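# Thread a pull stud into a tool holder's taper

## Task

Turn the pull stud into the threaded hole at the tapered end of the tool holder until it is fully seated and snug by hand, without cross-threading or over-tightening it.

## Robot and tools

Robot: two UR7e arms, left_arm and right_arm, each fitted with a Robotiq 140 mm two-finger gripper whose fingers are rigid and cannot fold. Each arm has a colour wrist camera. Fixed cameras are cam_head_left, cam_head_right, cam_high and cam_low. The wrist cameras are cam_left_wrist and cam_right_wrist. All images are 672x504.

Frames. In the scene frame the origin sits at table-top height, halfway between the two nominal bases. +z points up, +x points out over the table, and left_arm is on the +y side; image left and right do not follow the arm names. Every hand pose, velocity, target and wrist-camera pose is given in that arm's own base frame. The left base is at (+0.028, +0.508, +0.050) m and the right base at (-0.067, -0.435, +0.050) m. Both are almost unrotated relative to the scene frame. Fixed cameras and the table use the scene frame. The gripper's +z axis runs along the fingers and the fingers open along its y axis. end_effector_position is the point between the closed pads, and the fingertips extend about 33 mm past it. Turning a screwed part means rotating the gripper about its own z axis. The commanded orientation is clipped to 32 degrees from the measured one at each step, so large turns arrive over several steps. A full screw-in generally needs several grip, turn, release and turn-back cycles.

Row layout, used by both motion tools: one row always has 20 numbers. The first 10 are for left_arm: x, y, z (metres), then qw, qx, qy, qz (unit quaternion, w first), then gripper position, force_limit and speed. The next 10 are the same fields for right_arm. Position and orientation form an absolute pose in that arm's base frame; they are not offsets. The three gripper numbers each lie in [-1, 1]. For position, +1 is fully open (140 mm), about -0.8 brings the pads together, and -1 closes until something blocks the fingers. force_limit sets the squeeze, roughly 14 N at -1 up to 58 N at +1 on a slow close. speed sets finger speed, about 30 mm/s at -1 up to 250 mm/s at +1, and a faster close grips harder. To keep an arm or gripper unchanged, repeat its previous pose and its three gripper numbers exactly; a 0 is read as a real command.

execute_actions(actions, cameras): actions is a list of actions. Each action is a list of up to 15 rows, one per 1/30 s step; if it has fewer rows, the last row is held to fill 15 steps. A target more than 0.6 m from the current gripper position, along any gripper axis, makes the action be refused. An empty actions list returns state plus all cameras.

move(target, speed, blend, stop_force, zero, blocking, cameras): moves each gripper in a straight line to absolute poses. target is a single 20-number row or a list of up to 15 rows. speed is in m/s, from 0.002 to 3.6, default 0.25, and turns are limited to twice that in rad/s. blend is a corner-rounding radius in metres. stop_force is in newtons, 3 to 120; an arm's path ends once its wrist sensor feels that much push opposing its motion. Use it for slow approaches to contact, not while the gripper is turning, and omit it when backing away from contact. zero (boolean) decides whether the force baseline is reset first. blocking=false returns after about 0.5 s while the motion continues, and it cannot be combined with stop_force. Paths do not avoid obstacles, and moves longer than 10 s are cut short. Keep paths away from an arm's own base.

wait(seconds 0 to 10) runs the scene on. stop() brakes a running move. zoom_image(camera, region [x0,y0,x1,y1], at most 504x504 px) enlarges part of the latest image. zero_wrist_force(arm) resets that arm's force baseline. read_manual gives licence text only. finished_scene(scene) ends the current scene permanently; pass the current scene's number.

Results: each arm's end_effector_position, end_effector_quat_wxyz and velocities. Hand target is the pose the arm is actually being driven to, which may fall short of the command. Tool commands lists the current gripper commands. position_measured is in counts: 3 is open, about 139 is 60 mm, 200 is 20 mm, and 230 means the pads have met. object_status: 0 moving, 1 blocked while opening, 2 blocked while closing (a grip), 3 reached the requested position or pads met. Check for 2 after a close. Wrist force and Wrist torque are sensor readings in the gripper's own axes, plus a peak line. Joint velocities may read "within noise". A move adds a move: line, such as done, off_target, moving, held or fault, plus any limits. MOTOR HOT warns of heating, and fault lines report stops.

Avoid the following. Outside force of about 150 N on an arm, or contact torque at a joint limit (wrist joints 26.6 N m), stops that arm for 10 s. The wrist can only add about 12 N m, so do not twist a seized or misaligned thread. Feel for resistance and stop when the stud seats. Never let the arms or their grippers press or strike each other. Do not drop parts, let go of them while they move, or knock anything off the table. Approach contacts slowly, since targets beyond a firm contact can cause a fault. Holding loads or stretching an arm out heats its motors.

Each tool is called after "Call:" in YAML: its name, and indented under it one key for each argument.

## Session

Call:
execute_actions:
  actions: []

Call:
zoom_image:
  camera: "cam_head_left"
  region: [200, 150, 452, 339]

Call:
zoom_image:
  camera: "cam_low"
  region: [400, 200, 600, 350]

Scene clock: 0.00 s.
left_arm: end_effector_position=(+0.1357, +0.0020, +0.3243) position_measured=3 object_status=3 end_effector_quat_wxyz=(+0.678, -0.075, -0.663, +0.310) | right_arm: end_effector_position=(+0.3914, +0.1795, +0.1970) position_measured=3 object_status=3 end_effector_quat_wxyz=(+0.063, +0.860, +0.288, +0.417)
Joint positions: left_arm=[-0.083 -1.361 1.865 -0.383 -1.967 0.588] | right_arm=[0.033 -2.196 2.688 -2.928 -1.464 2.578]
Joint velocities: within noise
Joint torques (N m): no reading
Wrist force (N): no reading
Wrist torque (N m): no reading
Wrist force, peak (N): no reading
Hand target: left_arm +0.1357, +0.0020, +0.3243; +0.678, -0.075, -0.663, +0.310 | right_arm +0.3914, +0.1795, +0.1970; +0.063, +0.860, +0.288, +0.417
Tool commands: left_gripper/position=+1.0 left_gripper/force_limit=+1.0 left_gripper/speed=+1.0 right_gripper/position=+1.0 right_gripper/force_limit=+1.0 right_gripper/speed=+1.0

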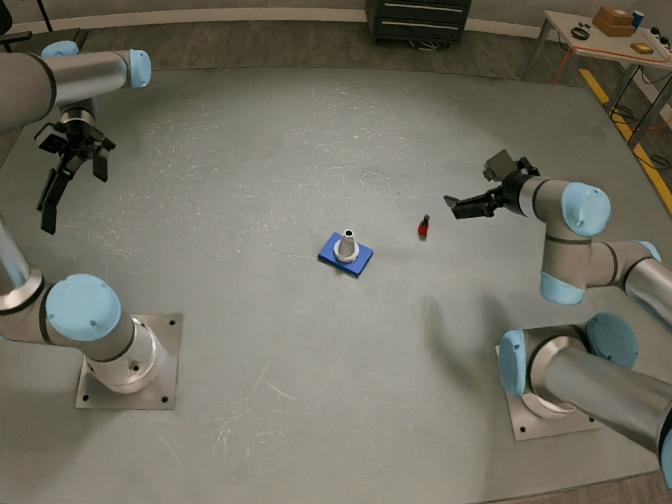

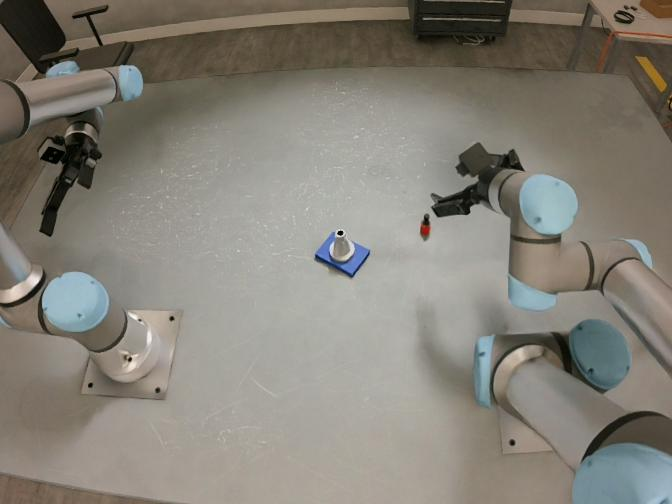

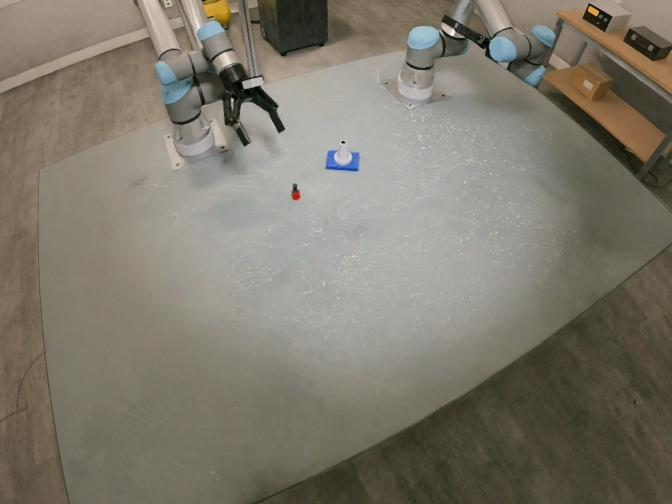

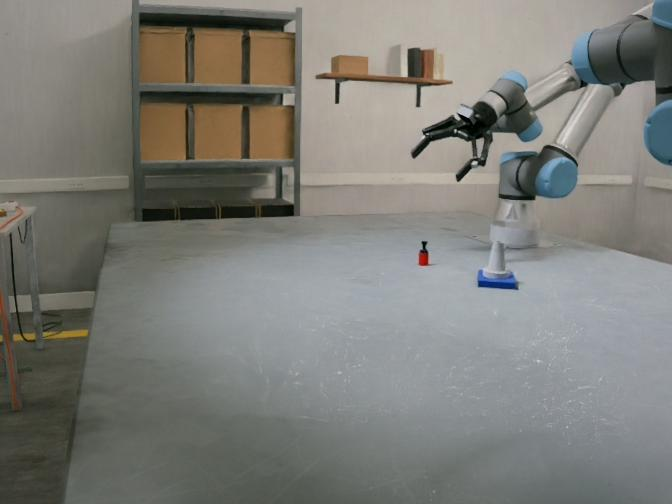

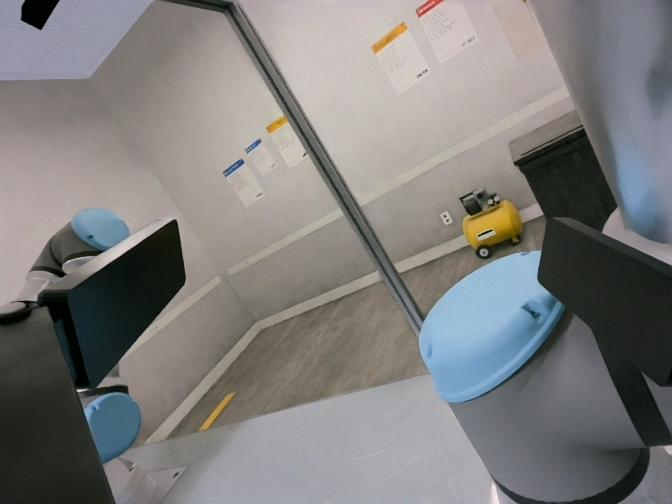

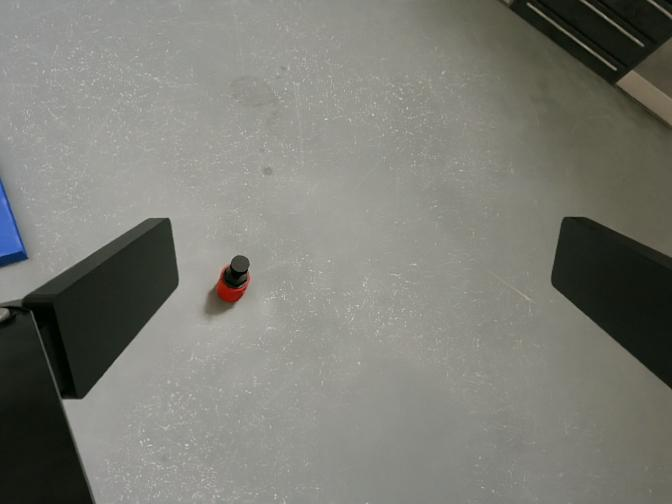

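Scaled by 2.000 from the camera's 672x504 image, which has a finer 960x720 frame.

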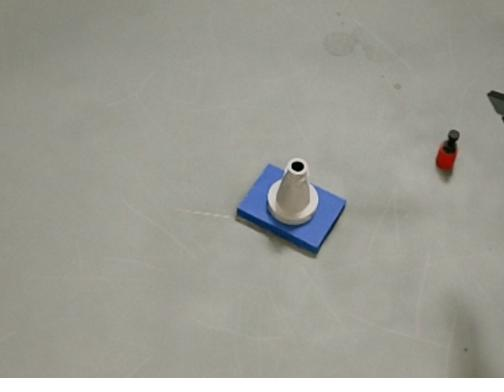

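Scaled by 2.520 from the camera's 672x504 image, which has a finer 960x720 frame.

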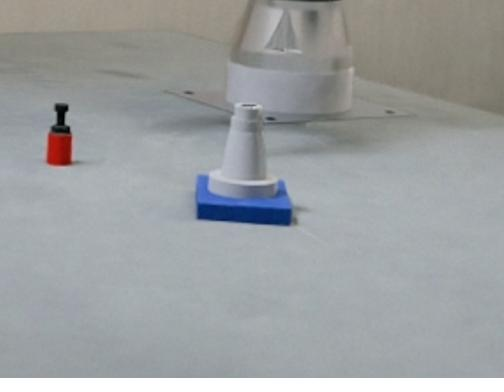

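Call:
move:
  target: [0.1357, 0.0020, 0.3243, 0.678, -0.075, -0.663, 0.310, 1, 1, 1, 0.459, 0.244, 0.08, 0, 0.9239, 0.3827, 0, 1, 1, 1]
  speed: 0.4
  cameras: ["cam_right_wrist", "cam_low"]

Call:
zoom_image:
  camera: "cam_right_wrist"
  region: [256, 170, 416, 330]

Scene clock: 39.20 s.
left_arm: end_effector_position=(+0.1357, +0.0020, +0.3243) position_measured=3 object_status=3 end_effector_quat_wxyz=(+0.678, -0.075, -0.663, +0.310) | right_arm: end_effector_position=(+0.4590, +0.2440, +0.0800) position_measured=3 object_status=3 end_effector_quat_wxyz=(+0.000, +0.924, +0.383, +0.000)
Joint positions: left_arm=[-0.083 -1.361 1.865 -0.384 -1.967 0.588] | right_arm=[0.229 -1.428 1.939 -2.083 -1.571 2.585]
Joint torques (N m): left_arm=[9.1 -35.84 -24.92 -0.23 -0.86 -1.88] | right_arm=[-9.3 -19.44 -31.79 -1.08 0.2 0.82]
Wrist force (N): left_arm=[0.0 0.1 -0.2] | right_arm=[-1.5 0.8 -1.0]
Wrist torque (N m): left_arm=[0.02 -0.01 0.06] | right_arm=[0.20 0.11 0.38]
Wrist force, peak (N): left_arm=[-0.3 0.6 0.1] | right_arm=[-1.9 0.5 -1.4]
Hand target: left_arm +0.1357, +0.0020, +0.3243; +0.678, -0.075, -0.663, +0.310 | right_arm +0.4590, +0.2440, +0.0800; +0.000, +0.924, +0.383, +0.000
Off the commanded pose: left_arm 0.000 m, 0 deg | right_arm 0.000 m, 0 deg.
move: done
Images, in order (width x height): cam_low 672x504, cam_right_wrist 672x504.

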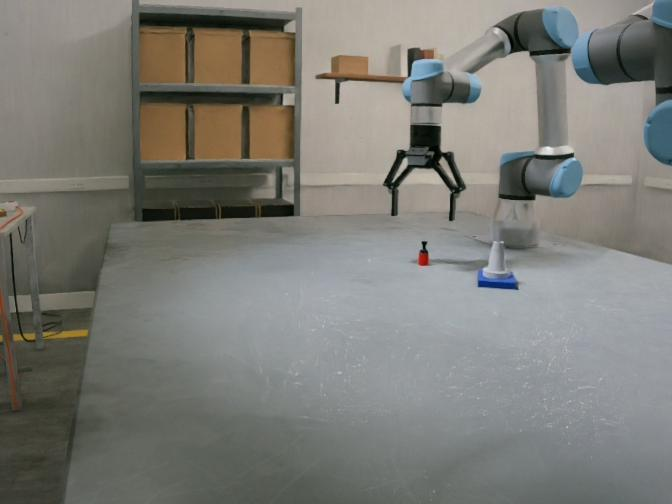

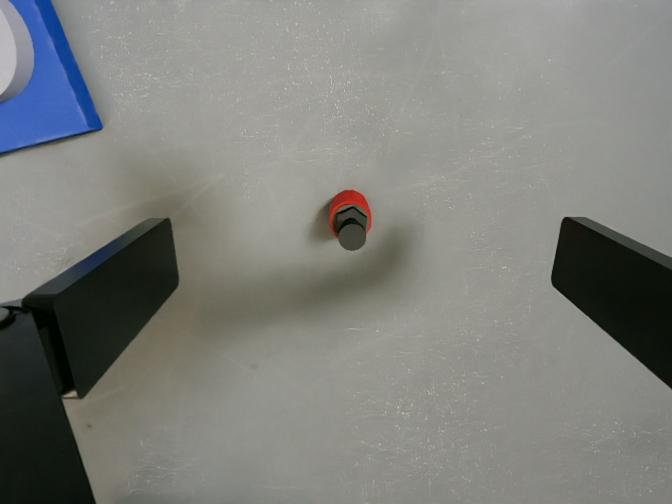

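Scaled by 3.150 from the camera's 672x504 image, which has a finer 960x720 frame.

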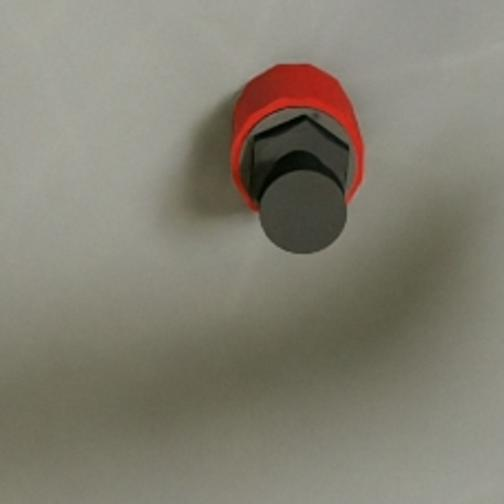

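Call:
move:
  target:
    - [0.1357, 0.0020, 0.3243, 0.678, -0.075, -0.663, 0.310, 1, 1, 1, 0.4498, 0.2362, 0.07, 0, 0.1305, 0.9914, 0, -0.33, 1, 1]
    - [0.1357, 0.0020, 0.3243, 0.678, -0.075, -0.663, 0.310, 1, 1, 1, 0.4498, 0.2362, 0.06, 0, -0.7934, 0.6088, 0, -0.33, 1, 1]
    - [0.1357, 0.0020, 0.3243, 0.678, -0.075, -0.663, 0.310, 1, 1, 1, 0.4498, 0.2362, 0.06, 0, -0.9239, -0.3827, 0, -0.33, 1, 1]
    - [0.1357, 0.0020, 0.3243, 0.678, -0.075, -0.663, 0.310, 1, 1, 1, 0.4498, 0.2362, 0.06, 0, -0.1305, -0.9914, 0, -0.33, 1, 1]
  speed: 1.3
  blend: 0.02
  cameras: ["cam_right_wrist"]

Call:
zoom_image:
  camera: "cam_right_wrist"
  region: [280, 150, 440, 310]

Scene clock: 77.40 s.
left_arm: end_effector_position=(+0.1357, +0.0020, +0.3243) position_measured=3 object_status=3 end_effector_quat_wxyz=(+0.678, -0.075, -0.663, +0.310) | right_arm: end_effector_position=(+0.4498, +0.2362, +0.0600) position_measured=171 object_status=3 end_effector_quat_wxyz=(+0.000, +0.131, +0.991, +0.000)
Joint positions: left_arm=[-0.083 -1.361 1.865 -0.384 -1.967 0.588] | right_arm=[0.218 -1.428 1.999 -2.142 -1.571 -5.803]
Joint torques (N m): left_arm=[9.7 -35.61 -24.59 0.07 -2.01 -0.6] | right_arm=[-4.61 -38.83 -15.65 -1.36 0.2 -0.7]
Wrist force (N): left_arm=[0.0 0.2 0.0] | right_arm=[-1.6 0.2 -1.0]
Wrist torque (N m): left_arm=[0.05 -0.02 0.06] | right_arm=[0.06 0.11 0.26]
Wrist force, peak (N): left_arm=[-0.5 0.4 0.0] | right_arm=[-2.2 0.4 -1.1]
Hand target: left_arm +0.1357, +0.0020, +0.3243; +0.678, -0.075, -0.663, +0.310 | right_arm +0.4498, +0.2362, +0.0600; +0.000, +0.131, +0.991, +0.000
Off the commanded pose: left_arm 0.000 m, 0 deg | right_arm 0.000 m, 0 deg.
move: done
Images, in order (width x height): cam_right_wrist 672x504.

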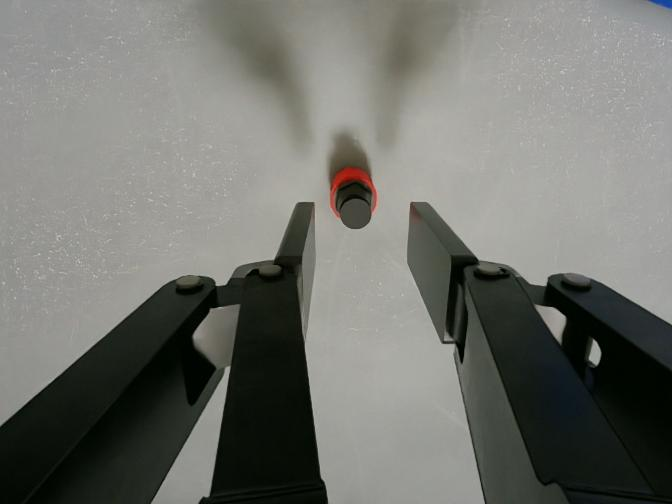

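Scaled by 3.150 from the camera's 672x504 image, which has a finer 960x720 frame.

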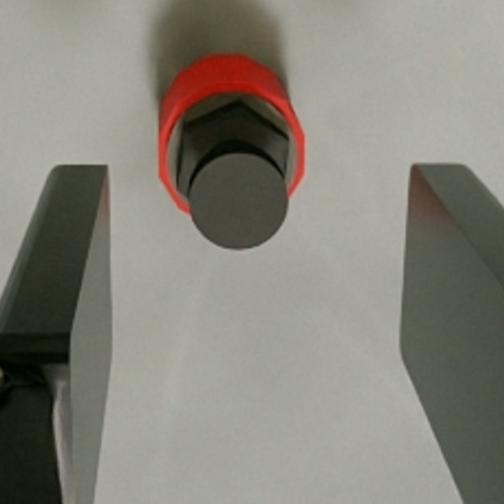

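Call:
move:
  target: [0.1357, 0.0020, 0.3243, 0.678, -0.075, -0.663, 0.310, 1, 1, 1, 0.4469, 0.2353, 0.0185, 0, -0.1305, -0.9914, 0, -0.33, 1, 1]
  speed: 0.1
  stop_force: 10
  cameras: ["cam_right_wrist", "cam_low"]

Call:
zoom_image:
  camera: "cam_right_wrist"
  region: [280, 150, 440, 310]

Call:
zoom_image:
  camera: "cam_low"
  region: [370, 190, 480, 300]

Scene clock: 101.87 s.
left_arm: end_effector_position=(+0.1357, +0.0020, +0.3243) position_measured=3 object_status=3 end_effector_quat_wxyz=(+0.678, -0.075, -0.663, +0.310) | right_arm: end_effector_position=(+0.4469, +0.2353, +0.0185) position_measured=171 object_status=3 end_effector_quat_wxyz=(+0.000, +0.130, +0.991, +0.000)
Joint positions: left_arm=[-0.083 -1.361 1.865 -0.384 -1.967 0.588] | right_arm=[0.218 -1.37 2.059 -2.26 -1.571 -5.804]
Joint torques (N m): left_arm=[10.31 -33.74 -23.46 0.11 -1.97 0.14] | right_arm=[-9.01 -41.58 -29.89 -4.29 -0.42 -0.09]
Wrist force (N): left_arm=[0.0 0.2 0.1] | right_arm=[-1.6 -0.1 -0.9]
Wrist torque (N m): left_arm=[0.04 0.00 0.06] | right_arm=[0.03 0.11 0.28]
Wrist force, peak (N): left_arm=[0.1 0.7 0.2] | right_arm=[-1.9 0.3 -2.4]
Hand target: left_arm +0.1357, +0.0020, +0.3243; +0.678, -0.075, -0.663, +0.310 | right_arm +0.4469, +0.2353, +0.0185; +0.000, +0.131, +0.991, +0.000
Off the commanded pose: left_arm 0.000 m, 0 deg | right_arm 0.000 m, 0 deg.
move: done
Images, in order (width x height): cam_low 672x504, cam_right_wrist 672x504.

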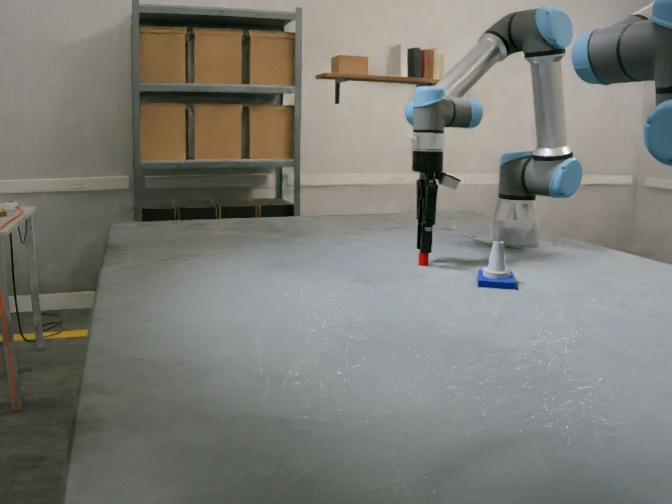

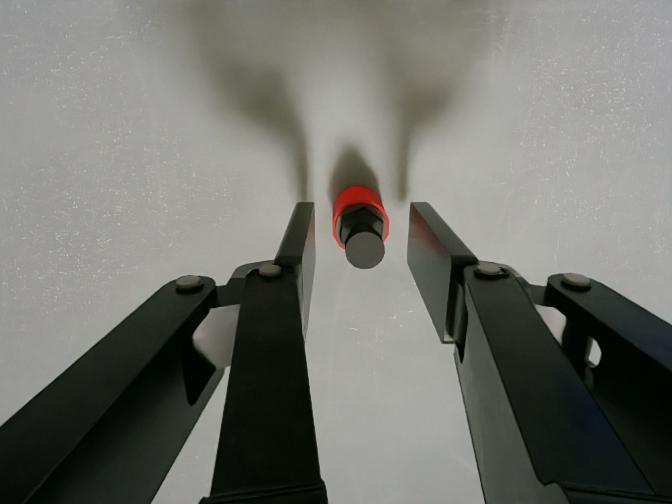

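Scaled by 3.150 from the camera's 672x504 image, which has a finer 960x720 frame.

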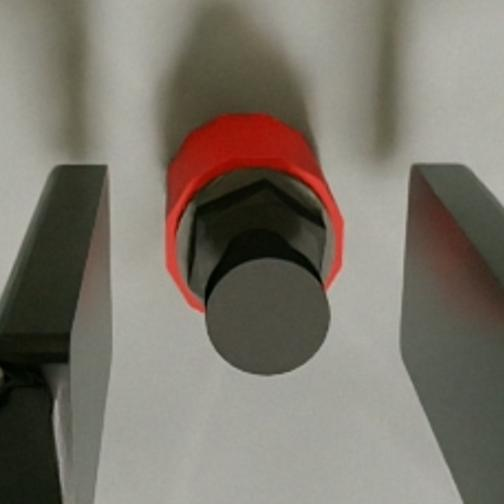

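Scaled by 4.582 from the camera's 672x504 image, which has a finer 960x720 frame.

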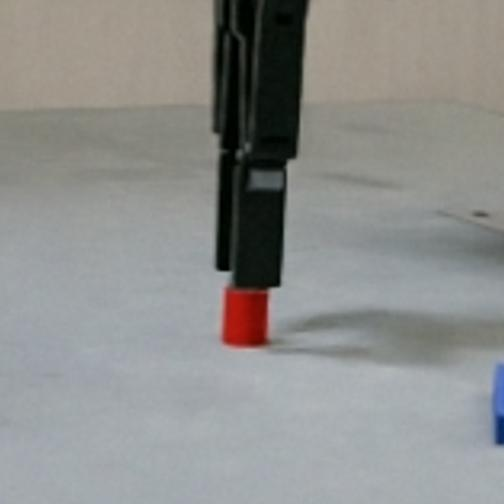

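Call:
move:
  target: [0.1357, 0.0020, 0.3243, 0.678, -0.075, -0.663, 0.310, 1, 1, 1, 0.4469, 0.2353, 0.0185, 0, -0.1305, -0.9914, 0, -1, 1, -1]
  speed: 0.1
  cameras: ["cam_right_wrist"]

Call:
zoom_image:
  camera: "cam_right_wrist"
  region: [280, 150, 440, 310]

Scene clock: 113.43 s.
left_arm: end_effector_position=(+0.1357, +0.0020, +0.3243) position_measured=3 object_status=3 end_effector_quat_wxyz=(+0.678, -0.075, -0.663, +0.310) | right_arm: end_effector_position=(+0.4469, +0.2353, +0.0185) position_measured=209 object_status=0 end_effector_quat_wxyz=(+0.000, +0.131, +0.991, +0.000)
Joint positions: left_arm=[-0.083 -1.361 1.865 -0.384 -1.967 0.588] | right_arm=[0.218 -1.37 2.059 -2.26 -1.571 -5.804]
Joint torques (N m): left_arm=[9.73 -33.22 -24.21 0.45 -2.05 0.94] | right_arm=[-7.81 -36.81 -26.02 -3.86 1.48 0.12]
Wrist force (N): left_arm=[0.0 0.3 0.1] | right_arm=[0.1 -0.9 -10.5]
Wrist torque (N m): left_arm=[0.07 0.00 0.06] | right_arm=[0.14 0.09 0.28]
Wrist force, peak (N): left_arm=[-0.2 0.6 0.2] | right_arm=[0.1 -0.9 -10.5]
Hand target: left_arm +0.1357, +0.0020, +0.3243; +0.678, -0.075, -0.663, +0.310 | right_arm +0.4469, +0.2353, +0.0185; +0.000, +0.131, +0.991, +0.000
Off the commanded pose: left_arm 0.000 m, 0 deg | right_arm 0.000 m, 0 deg.
move: done
Images, in order (width x height): cam_right_wrist 672x504.

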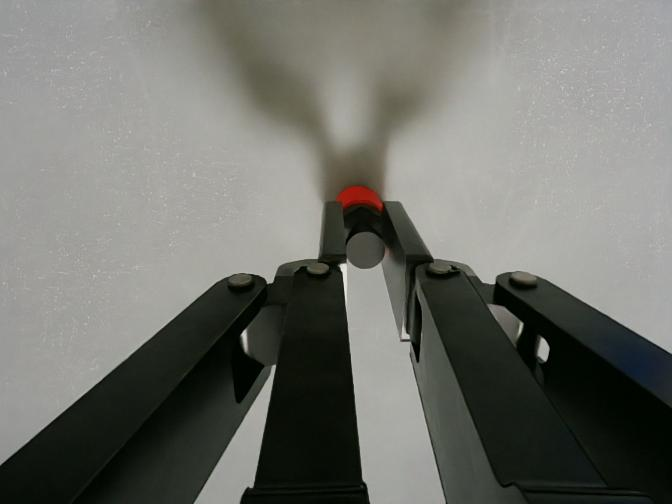

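Scaled by 3.150 from the camera's 672x504 image, which has a finer 960x720 frame.

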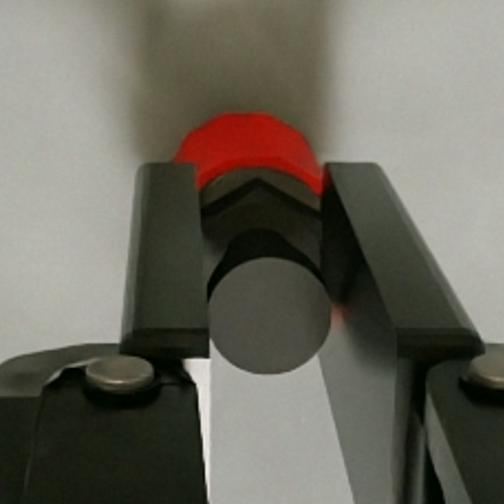

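Call:
move:
  target:
    - [0.1357, 0.0020, 0.3243, 0.678, -0.075, -0.663, 0.310, 1, 1, 1, 0.4469, 0.2353, 0.03, 0, -0.1305, -0.9914, 0, -1, 1, -1]
    - [0.1357, 0.0020, 0.3243, 0.678, -0.075, -0.663, 0.310, 1, 1, 1, 0.4469, 0.2353, 0.15, 0, -0.1305, -0.9914, 0, -1, 1, -1]
    - [0.1357, 0.0020, 0.3243, 0.678, -0.075, -0.663, 0.310, 1, 1, 1, 0.364, 0.4435, 0.16, 0, -0.1305, -0.9914, 0, -1, 1, -1]
  speed: [0.05, 0.25, 0.25]
  blend: [0.002, 0.03, 0]
  cameras: ["cam_right_wrist", "cam_low", "cam_head_left"]

Call:
zoom_image:
  camera: "cam_low"
  region: [440, 200, 550, 310]

Call:
zoom_image:
  camera: "cam_right_wrist"
  region: [260, 100, 460, 300]

Scene clock: 144.90 s.
left_arm: end_effector_position=(+0.1357, +0.0020, +0.3243) position_measured=3 object_status=3 end_effector_quat_wxyz=(+0.678, -0.075, -0.663, +0.310) | right_arm: end_effector_position=(+0.3641, +0.4434, +0.1599) position_measured=209 object_status=2 end_effector_quat_wxyz=(+0.000, +0.130, +0.991, +0.000)
Joint positions: left_arm=[-0.083 -1.361 1.865 -0.384 -1.967 0.588] | right_arm=[0.649 -1.378 1.658 -1.851 -1.571 -5.373]
Joint torques (N m): left_arm=[9.25 -32.68 -23.6 0.57 -2 1.59] | right_arm=[6.58 -42.73 -23.82 -4.29 -0.04 0.21]
Wrist force (N): left_arm=[0.0 0.1 0.2] | right_arm=[-1.1 0.4 -0.6]
Wrist torque (N m): left_arm=[0.02 0.01 0.06] | right_arm=[0.14 0.03 0.35]
Wrist force, peak (N): left_arm=[0.0 0.6 -0.2] | right_arm=[0.0 -1.3 -10.5]
Hand target: left_arm +0.1357, +0.0020, +0.3243; +0.678, -0.075, -0.663, +0.310 | right_arm +0.3640, +0.4435, +0.1600; +0.000, +0.131, +0.991, +0.000
Off the commanded pose: left_arm 0.000 m, 0 deg | right_arm 0.000 m, 0 deg.
move: done
Images, in order (width x height): cam_head_left 672x504, cam_low 672x504, cam_right_wrist 672x504.

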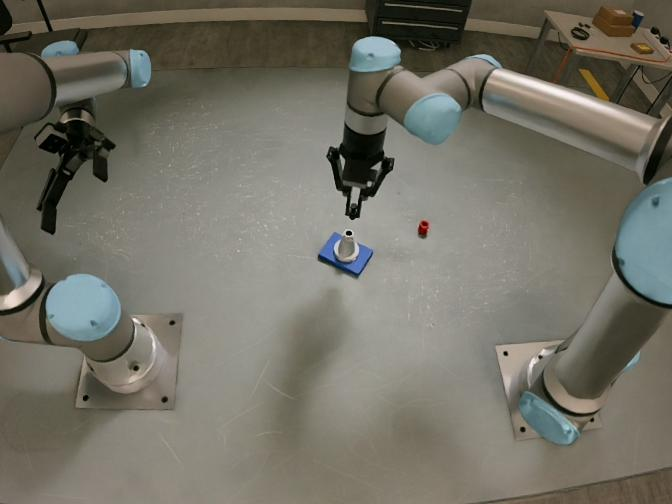

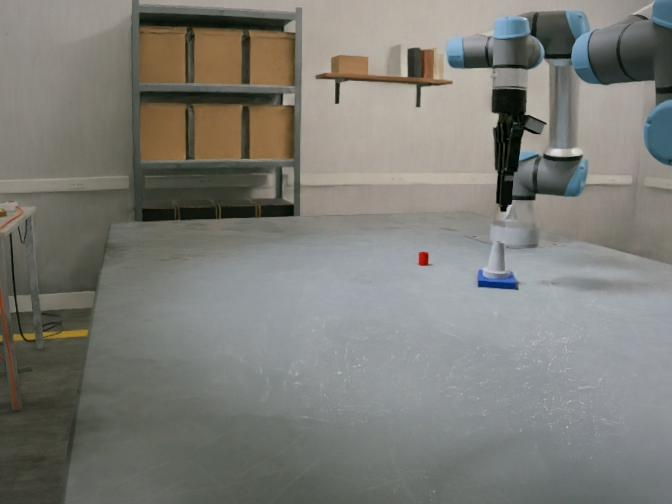

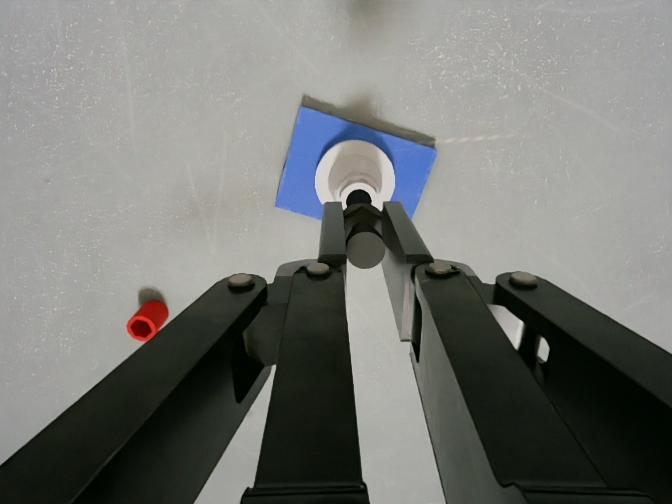

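Scaled by 4.582 from the camera's 672x504 image, which has a finer 960x720 frame.

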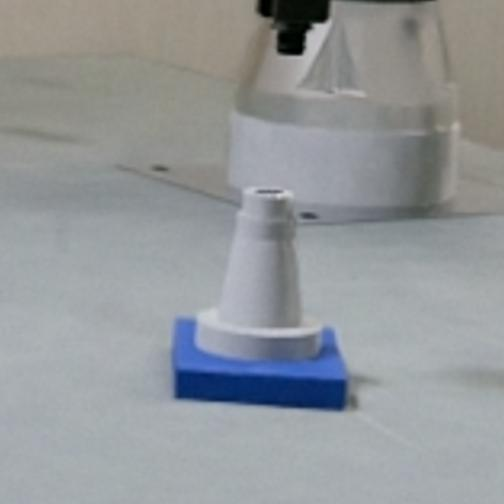

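Scaled by 2.520 from the camera's 672x504 image, which has a finer 960x720 frame.

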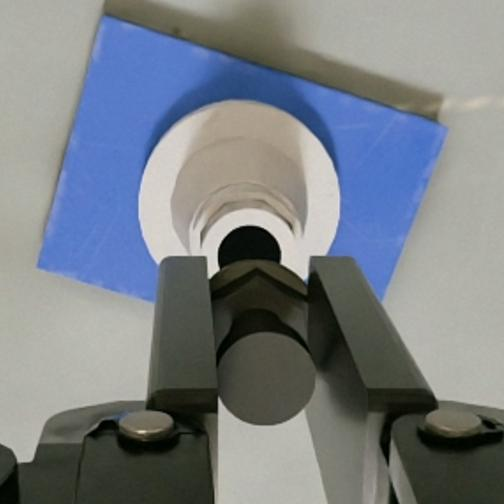

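Call:
move:
  target: [0.1357, 0.0020, 0.3243, 0.678, -0.075, -0.663, 0.310, 1, 1, 1, 0.3725, 0.4440, 0.135, 0, -0.1305, -0.9914, 0, -1, 1, -1]
  speed: 0.1
  cameras: ["cam_right_wrist"]

Call:
zoom_image:
  camera: "cam_right_wrist"
  region: [280, 120, 440, 300]

Call:
move:
  target:
    - [0.1357, 0.0020, 0.3243, 0.678, -0.075, -0.663, 0.310, 1, 1, 1, 0.3725, 0.4440, 0.135, 0, -0.7934, -0.6088, 0, -1, 1, -1]
    - [0.1357, 0.0020, 0.3243, 0.678, -0.075, -0.663, 0.310, 1, 1, 1, 0.3725, 0.4440, 0.135, 0, -0.9914, 0.1305, 0, -1, 1, -1]
  speed: 1.0
  blend: 0.02
  cameras: ["cam_right_wrist"]

Call:
zoom_image:
  camera: "cam_right_wrist"
  region: [280, 120, 440, 300]

Scene clock: 161.73 s.
left_arm: end_effector_position=(+0.1357, +0.0020, +0.3243) position_measured=3 object_status=3 end_effector_quat_wxyz=(+0.678, -0.075, -0.663, +0.310) | right_arm: end_effector_position=(+0.3725, +0.4439, +0.1348) position_measured=209 object_status=2 end_effector_quat_wxyz=(+0.000, +0.131, +0.991, +0.000)
Joint positions: left_arm=[-0.083 -1.361 1.865 -0.384 -1.967 0.588] | right_arm=[0.641 -1.346 1.686 -1.911 -1.571 -5.381]
Joint torques (N m): left_arm=[10.19 -31.7 -24 0.83 -2.18 1.52] | right_arm=[5.01 -47.4 -32.77 -1.27 1.24 0.42]
Wrist force (N): left_arm=[0.2 0.2 -0.1] | right_arm=[-1.3 0.3 -1.0]
Wrist torque (N m): left_arm=[0.03 -0.05 0.06] | right_arm=[0.12 0.03 0.35]
Wrist force, peak (N): left_arm=[-0.2 0.4 0.3] | right_arm=[-0.8 0.3 -2.2]
Hand target: left_arm +0.1357, +0.0020, +0.3243; +0.678, -0.075, -0.663, +0.310 | right_arm +0.3725, +0.4440, +0.1350; +0.000, +0.131, +0.991, +0.000
Off the commanded pose: left_arm 0.000 m, 0 deg | right_arm 0.000 m, 0 deg.
move: done
Images, in order (width x height): cam_right_wrist 672x504.

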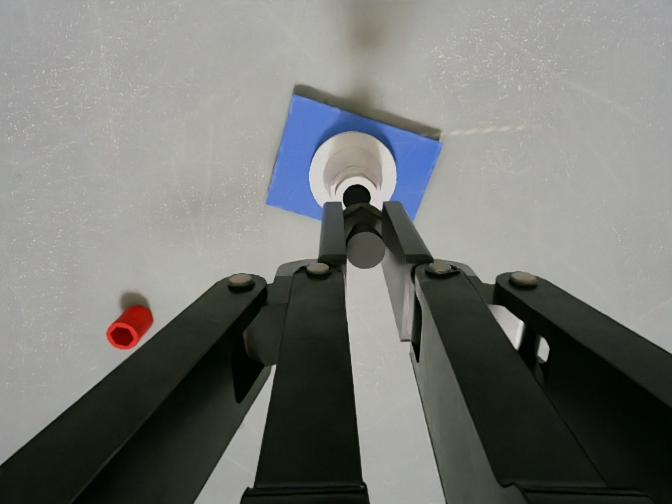

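Scaled by 2.800 from the camera's 672x504 image, which has a finer 960x720 frame.

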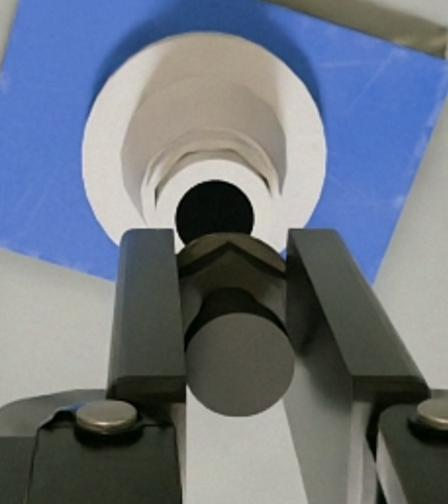

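Scene clock: 164.10 s.
left_arm: end_effector_position=(+0.1357, +0.0020, +0.3243) position_measured=3 object_status=3 end_effector_quat_wxyz=(+0.678, -0.075, -0.663, +0.310) | right_arm: end_effector_position=(+0.3725, +0.4440, +0.1350) position_measured=209 object_status=2 end_effector_quat_wxyz=(+0.000, +0.991, -0.130, +0.000)
Joint positions: left_arm=[-0.083 -1.361 1.865 -0.384 -1.967 0.588] | right_arm=[0.641 -1.346 1.686 -1.911 -1.571 -2.239]
Joint torques (N m): left_arm=[9.13 -31.63 -23.85 0.71 -2.05 1.64] | right_arm=[3.86 -21.45 -32.34 -1.64 -0.71 0.86]
Wrist force (N): left_arm=[-0.2 0.4 0.0] | right_arm=[-1.5 1.0 -1.1]
Wrist torque (N m): left_arm=[0.09 0.04 0.06] | right_arm=[0.24 0.01 0.31]
Wrist force, peak (N): left_arm=[0.1 0.5 0.3] | right_arm=[-1.8 0.8 -1.2]
Hand target: left_arm +0.1357, +0.0020, +0.3243; +0.678, -0.075, -0.663, +0.310 | right_arm +0.3725, +0.4440, +0.1350; +0.000, +0.991, -0.131, +0.000
Off the commanded pose: left_arm 0.000 m, 0 deg | right_arm 0.000 m, 0 deg.
move: done
Images, in order (width x height): cam_right_wrist 672x504.

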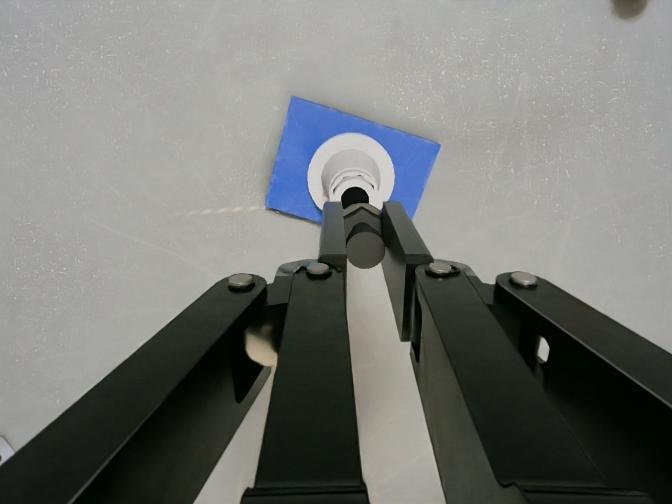

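Scaled by 2.800 from the camera's 672x504 image, which has a finer 960x720 frame.

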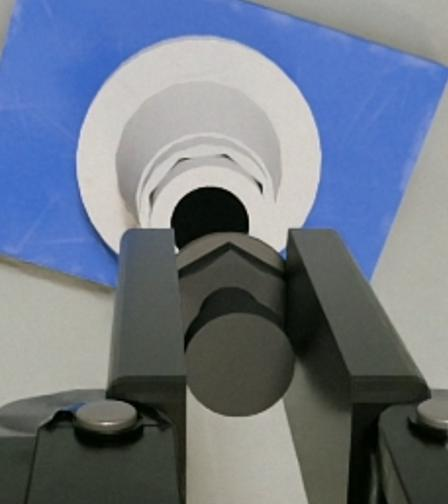

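Call:
move:
  target:
    - [0.1357, 0.0020, 0.3243, 0.678, -0.075, -0.663, 0.310, 1, 1, 1, 0.3728, 0.4441, 0.12, 0, -0.7934, -0.6088, 0, -1, 1, -1]
    - [0.1357, 0.0020, 0.3243, 0.678, -0.075, -0.663, 0.310, 1, 1, 1, 0.37284, 0.4441, 0.102, 0, -0.1305, -0.9914, 0, -1, 1, -1]
  speed: 1.0
  blend: 0.02
  cameras: ["cam_low", "cam_head_left", "cam_head_right", "cam_high"]

Call:
zoom_image:
  camera: "cam_low"
  region: [460, 210, 540, 290]

Call:
zoom_image:
  camera: "cam_head_left"
  region: [310, 190, 390, 270]

Call:
zoom_image:
  camera: "cam_high"
  region: [300, 100, 380, 180]

Scene clock: 187.30 s.
left_arm: end_effector_position=(+0.1357, +0.0020, +0.3243) position_measured=3 object_status=3 end_effector_quat_wxyz=(+0.678, -0.075, -0.663, +0.310) | right_arm: end_effector_position=(+0.3728, +0.4441, +0.1020) position_measured=209 object_status=2 end_effector_quat_wxyz=(+0.000, +0.131, +0.991, +0.000)
Joint positions: left_arm=[-0.083 -1.361 1.865 -0.384 -1.967 0.588] | right_arm=[0.64 -1.317 1.739 -1.993 -1.571 -5.381]
Joint torques (N m): left_arm=[9.77 -30.33 -23.09 1.03 -1.96 1.47] | right_arm=[-5.46 -28.72 -23.62 -1.83 0.32 -0.73]
Wrist force (N): left_arm=[-0.2 0.1 0.1] | right_arm=[-1.7 0.6 -0.8]
Wrist torque (N m): left_arm=[0.03 0.02 0.06] | right_arm=[0.22 0.11 0.22]
Wrist force, peak (N): left_arm=[0.4 0.5 -0.1] | right_arm=[-1.8 1.0 -1.2]
Hand target: left_arm +0.1357, +0.0020, +0.3243; +0.678, -0.075, -0.663, +0.310 | right_arm +0.3728, +0.4441, +0.1020; +0.000, +0.131, +0.991, +0.000
Off the commanded pose: left_arm 0.000 m, 0 deg | right_arm 0.000 m, 0 deg.
move: done
Images, in order (width x height): cam_head_left 672x504, cam_head_right 672x504, cam_high 672x504, cam_low 672x504.

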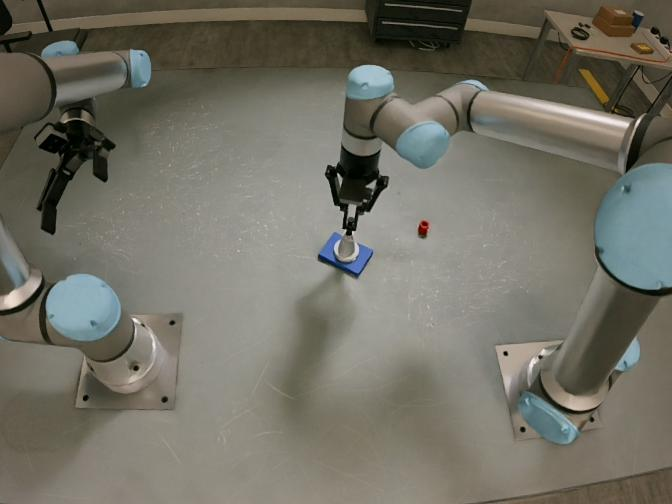

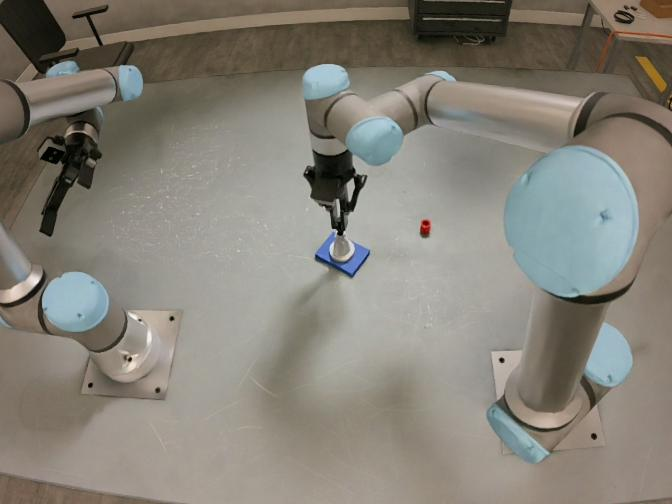

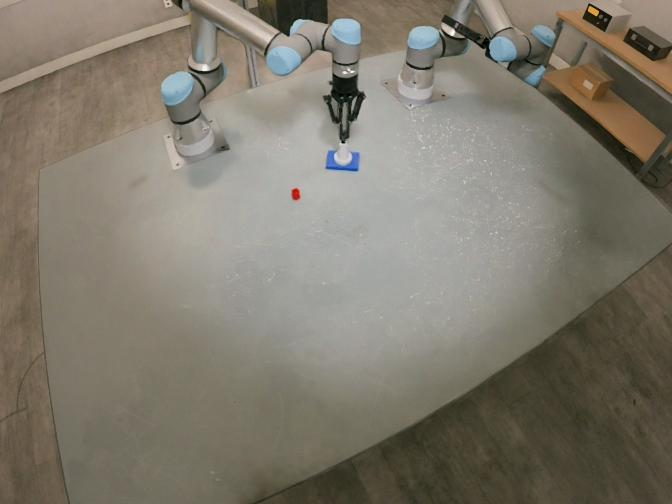

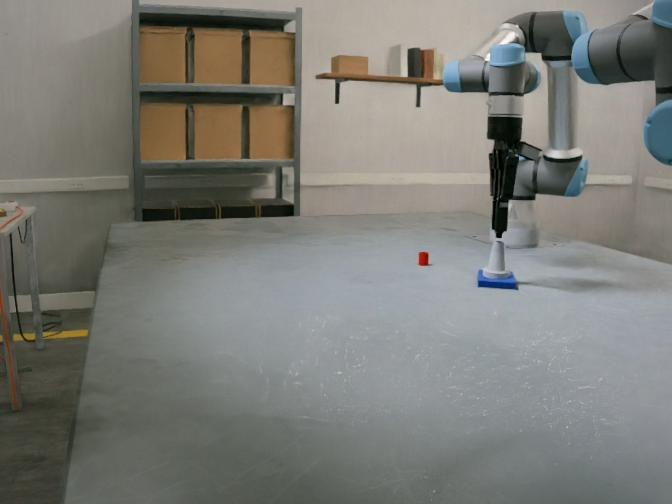

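Scaled by 6.300 from the camera's 672x504 image, which has a finer 960x720 frame.

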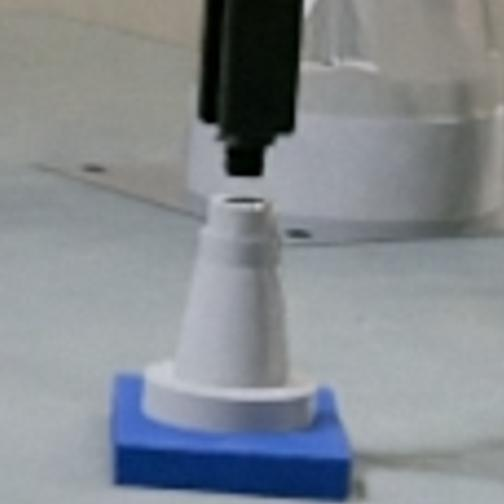

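Scaled by 6.300 from the camera's 672x504 image, which has a finer 960x720 frame.

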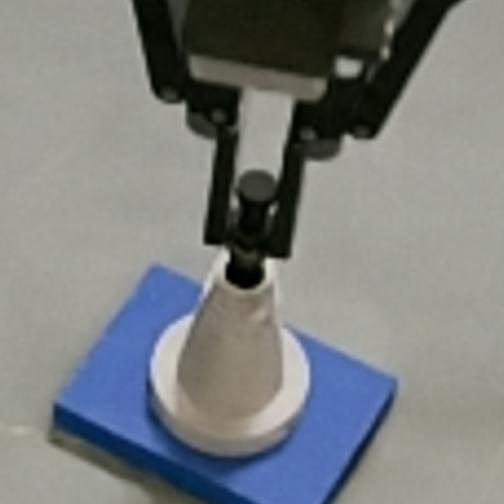

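Scaled by 6.300 from the camera's 672x504 image, which has a finer 960x720 frame.

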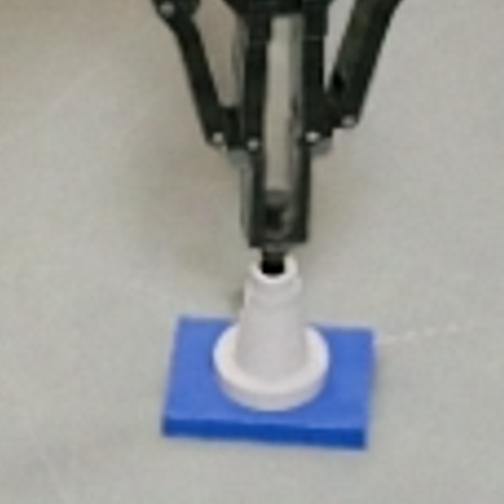

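Call:
move:
  target: [0.1357, 0.0020, 0.3243, 0.678, -0.075, -0.663, 0.310, 1, 1, 1, 0.37284, 0.4441, 0.088, 0, -0.1305, -0.9914, 0, -1, 1, -1]
  speed: 0.008
  stop_force: 4
  cameras: ["cam_head_left"]

Call:
zoom_image:
  camera: "cam_head_left"
  region: [310, 190, 390, 270]

Scene clock: 200.47 s.
left_arm: end_effector_position=(+0.1357, +0.0020, +0.3243) position_measured=3 object_status=3 end_effector_quat_wxyz=(+0.678, -0.075, -0.663, +0.310) | right_arm: end_effector_position=(+0.3728, +0.4441, +0.0907) position_measured=209 object_status=2 end_effector_quat_wxyz=(+0.000, +0.131, +0.991, +0.000)
Joint positions: left_arm=[-0.083 -1.361 1.865 -0.384 -1.967 0.588] | right_arm=[0.64 -1.305 1.756 -2.021 -1.571 -5.381]
Joint torques (N m): left_arm=[9.57 -29.55 -23.45 1.3 -2.04 1.52] | right_arm=[6.91 -45.96 -32.39 -1.37 -1.78 -1.07]
Wrist force (N): left_arm=[-0.1 0.3 -0.1] | right_arm=[-1.2 0.1 -3.1]
Wrist torque (N m): left_arm=[0.06 0.02 0.05] | right_arm=[0.18 0.09 0.22]
Wrist force, peak (N): left_arm=[0.1 0.6 -0.4] | right_arm=[2.8 -3.9 -17.3]
Hand target: left_arm +0.1357, +0.0020, +0.3243; +0.678, -0.075, -0.663, +0.310 | right_arm +0.3728, +0.4441, +0.0907; +0.000, +0.131, +0.991, +0.000
Off the commanded pose: left_arm 0.000 m, 0 deg | right_arm 0.003 m, 0 deg.
move: contact (right_arm)
Images, in order (width x height): cam_head_left 672x504.

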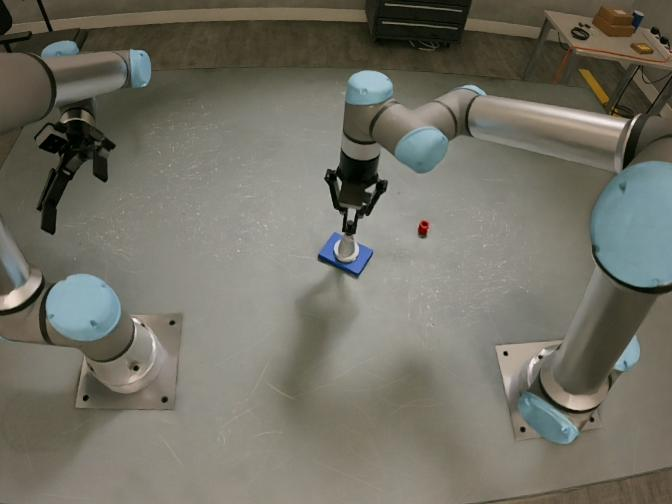

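Scaled by 6.300 from the camera's 672x504 image, which has a finer 960x720 frame.

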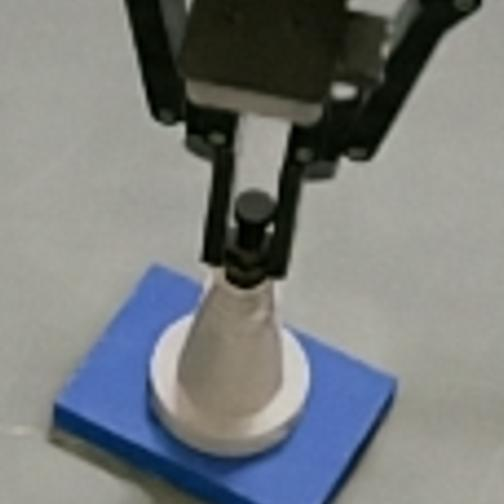

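Call:
wait:
  seconds: 0.05
  cameras: ["cam_right_wrist", "cam_low"]

Call:
zoom_image:
  camera: "cam_right_wrist"
  region: [300, 130, 420, 270]

Call:
zoom_image:
  camera: "cam_low"
  region: [460, 210, 540, 290]

Scene clock: 221.50 s.
left_arm: end_effector_position=(+0.1357, +0.0020, +0.3243) position_measured=3 object_status=3 end_effector_quat_wxyz=(+0.678, -0.075, -0.663, +0.310) | right_arm: end_effector_position=(+0.3728, +0.4441, +0.0907) position_measured=209 object_status=2 end_effector_quat_wxyz=(+0.000, +0.131, +0.991, +0.000)
Joint positions: left_arm=[-0.083 -1.361 1.865 -0.384 -1.967 0.588] | right_arm=[0.64 -1.305 1.756 -2.021 -1.571 -5.381]
Joint torques (N m): left_arm=[9.32 -29.34 -23.29 1.31 -1.96 1.55] | right_arm=[7.04 -46.32 -32.16 -2.93 -1.86 -1.01]
Wrist force (N): left_arm=[0.0 0.5 -0.2] | right_arm=[-1.3 0.4 -2.8]
Wrist torque (N m): left_arm=[0.10 -0.01 0.06] | right_arm=[0.23 0.10 0.22]
Wrist force, peak (N): left_arm=[-0.4 0.5 0.1] | right_arm=[-1.1 0.4 -3.1]
Hand target: left_arm +0.1357, +0.0020, +0.3243; +0.678, -0.075, -0.663, +0.310 | right_arm +0.3728, +0.4441, +0.0907; +0.000, +0.131, +0.991, +0.000
Tool commands: left_gripper/position=+1.0 left_gripper/force_limit=+1.0 left_gripper/speed=+1.0 right_gripper/position=-1.0 right_gripper/force_limit=+1.0 right_gripper/speed=-1.0
Off the commanded pose: left_arm 0.000 m, 0 deg | right_arm 0.003 m, 0 deg.
wait: 0.07 s; at rest from the start
Images, in order (width x height): cam_low 672x504, cam_right_wrist 672x504.

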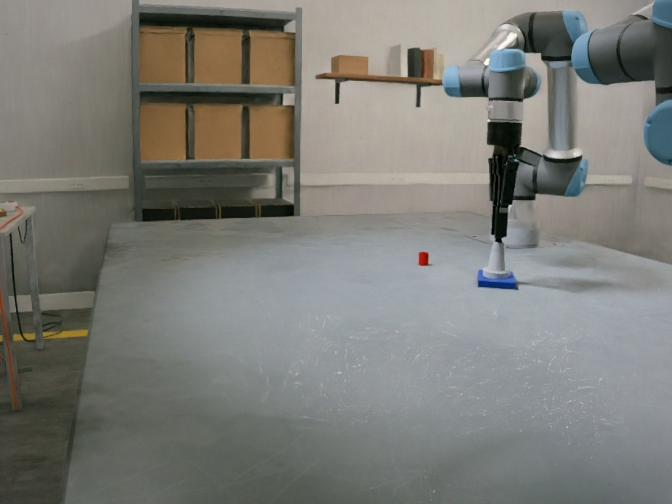

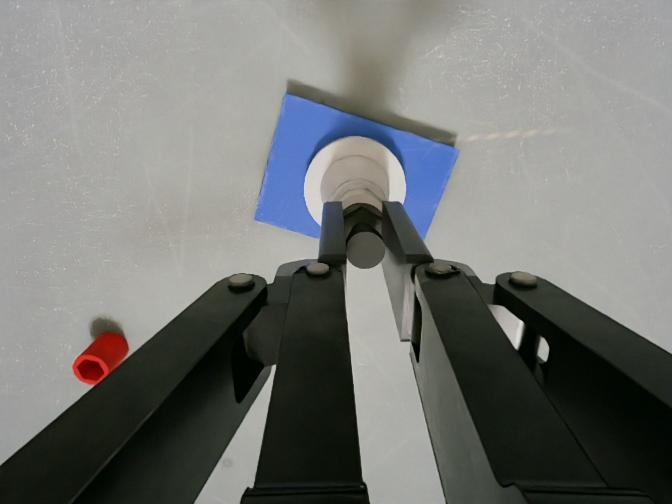

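Scaled by 3.600 from the camera's 672x504 image, which has a finer 960x720 frame.

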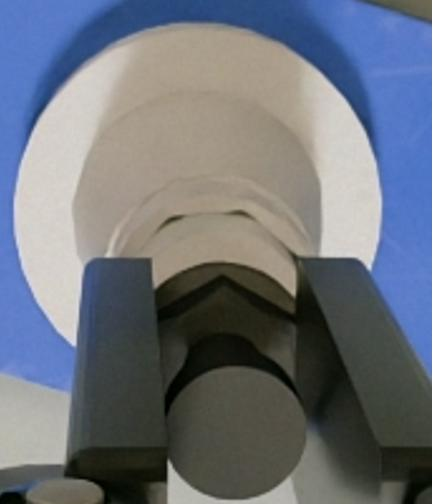

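Scaled by 6.300 from the camera's 672x504 image, which has a finer 960x720 frame.

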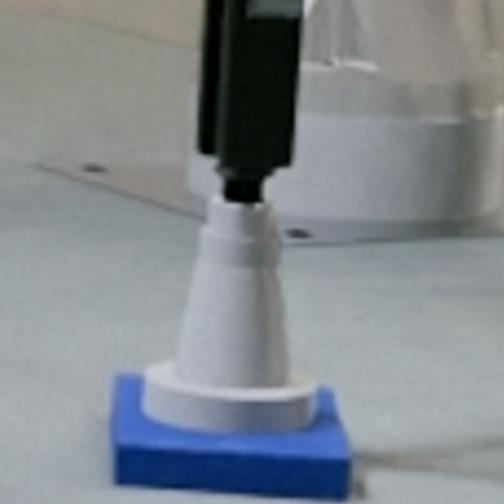

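Call:
move:
  target: [0.1357, 0.0020, 0.3243, 0.678, -0.075, -0.663, 0.310, 1, 1, 1, 0.37105, 0.4441, 0.0905, 0, 0.9239, 0.3827, 0, -1, 1, -1]
  speed: 0.5

Scene clock: 237.87 s.
left_arm: end_effector_position=(+0.1357, +0.0020, +0.3243) position_measured=3 object_status=3 end_effector_quat_wxyz=(+0.678, -0.075, -0.663, +0.310) | right_arm: end_effector_position=(+0.3710, +0.4441, +0.0906) position_measured=209 object_status=2 end_effector_quat_wxyz=(+0.000, +0.924, +0.383, +0.000)
Joint positions: left_arm=[-0.083 -1.361 1.865 -0.384 -1.967 0.588] | right_arm=[0.642 -1.308 1.759 -2.023 -1.571 -3.285]
Joint torques (N m): left_arm=[9.13 -27.86 -22.9 1.57 -1.95 1.59] | right_arm=[4.36 -21.9 -29.52 0.33 -0.31 0.76]
Wrist force (N): left_arm=[-0.1 0.3 -0.1] | right_arm=[3.5 1.5 -1.7]
Wrist torque (N m): left_arm=[0.06 0.02 0.06] | right_arm=[0.13 0.10 0.33]
Wrist force, peak (N): left_arm=[0.3 0.6 0.3] | right_arm=[4.2 1.9 -2.1]
Hand target: left_arm +0.1357, +0.0020, +0.3243; +0.678, -0.075, -0.663, +0.310 | right_arm +0.3710, +0.4441, +0.0905; +0.000, +0.924, +0.383, +0.000
Off the commanded pose: left_arm 0.000 m, 0 deg | right_arm 0.000 m, 0 deg.
move: done


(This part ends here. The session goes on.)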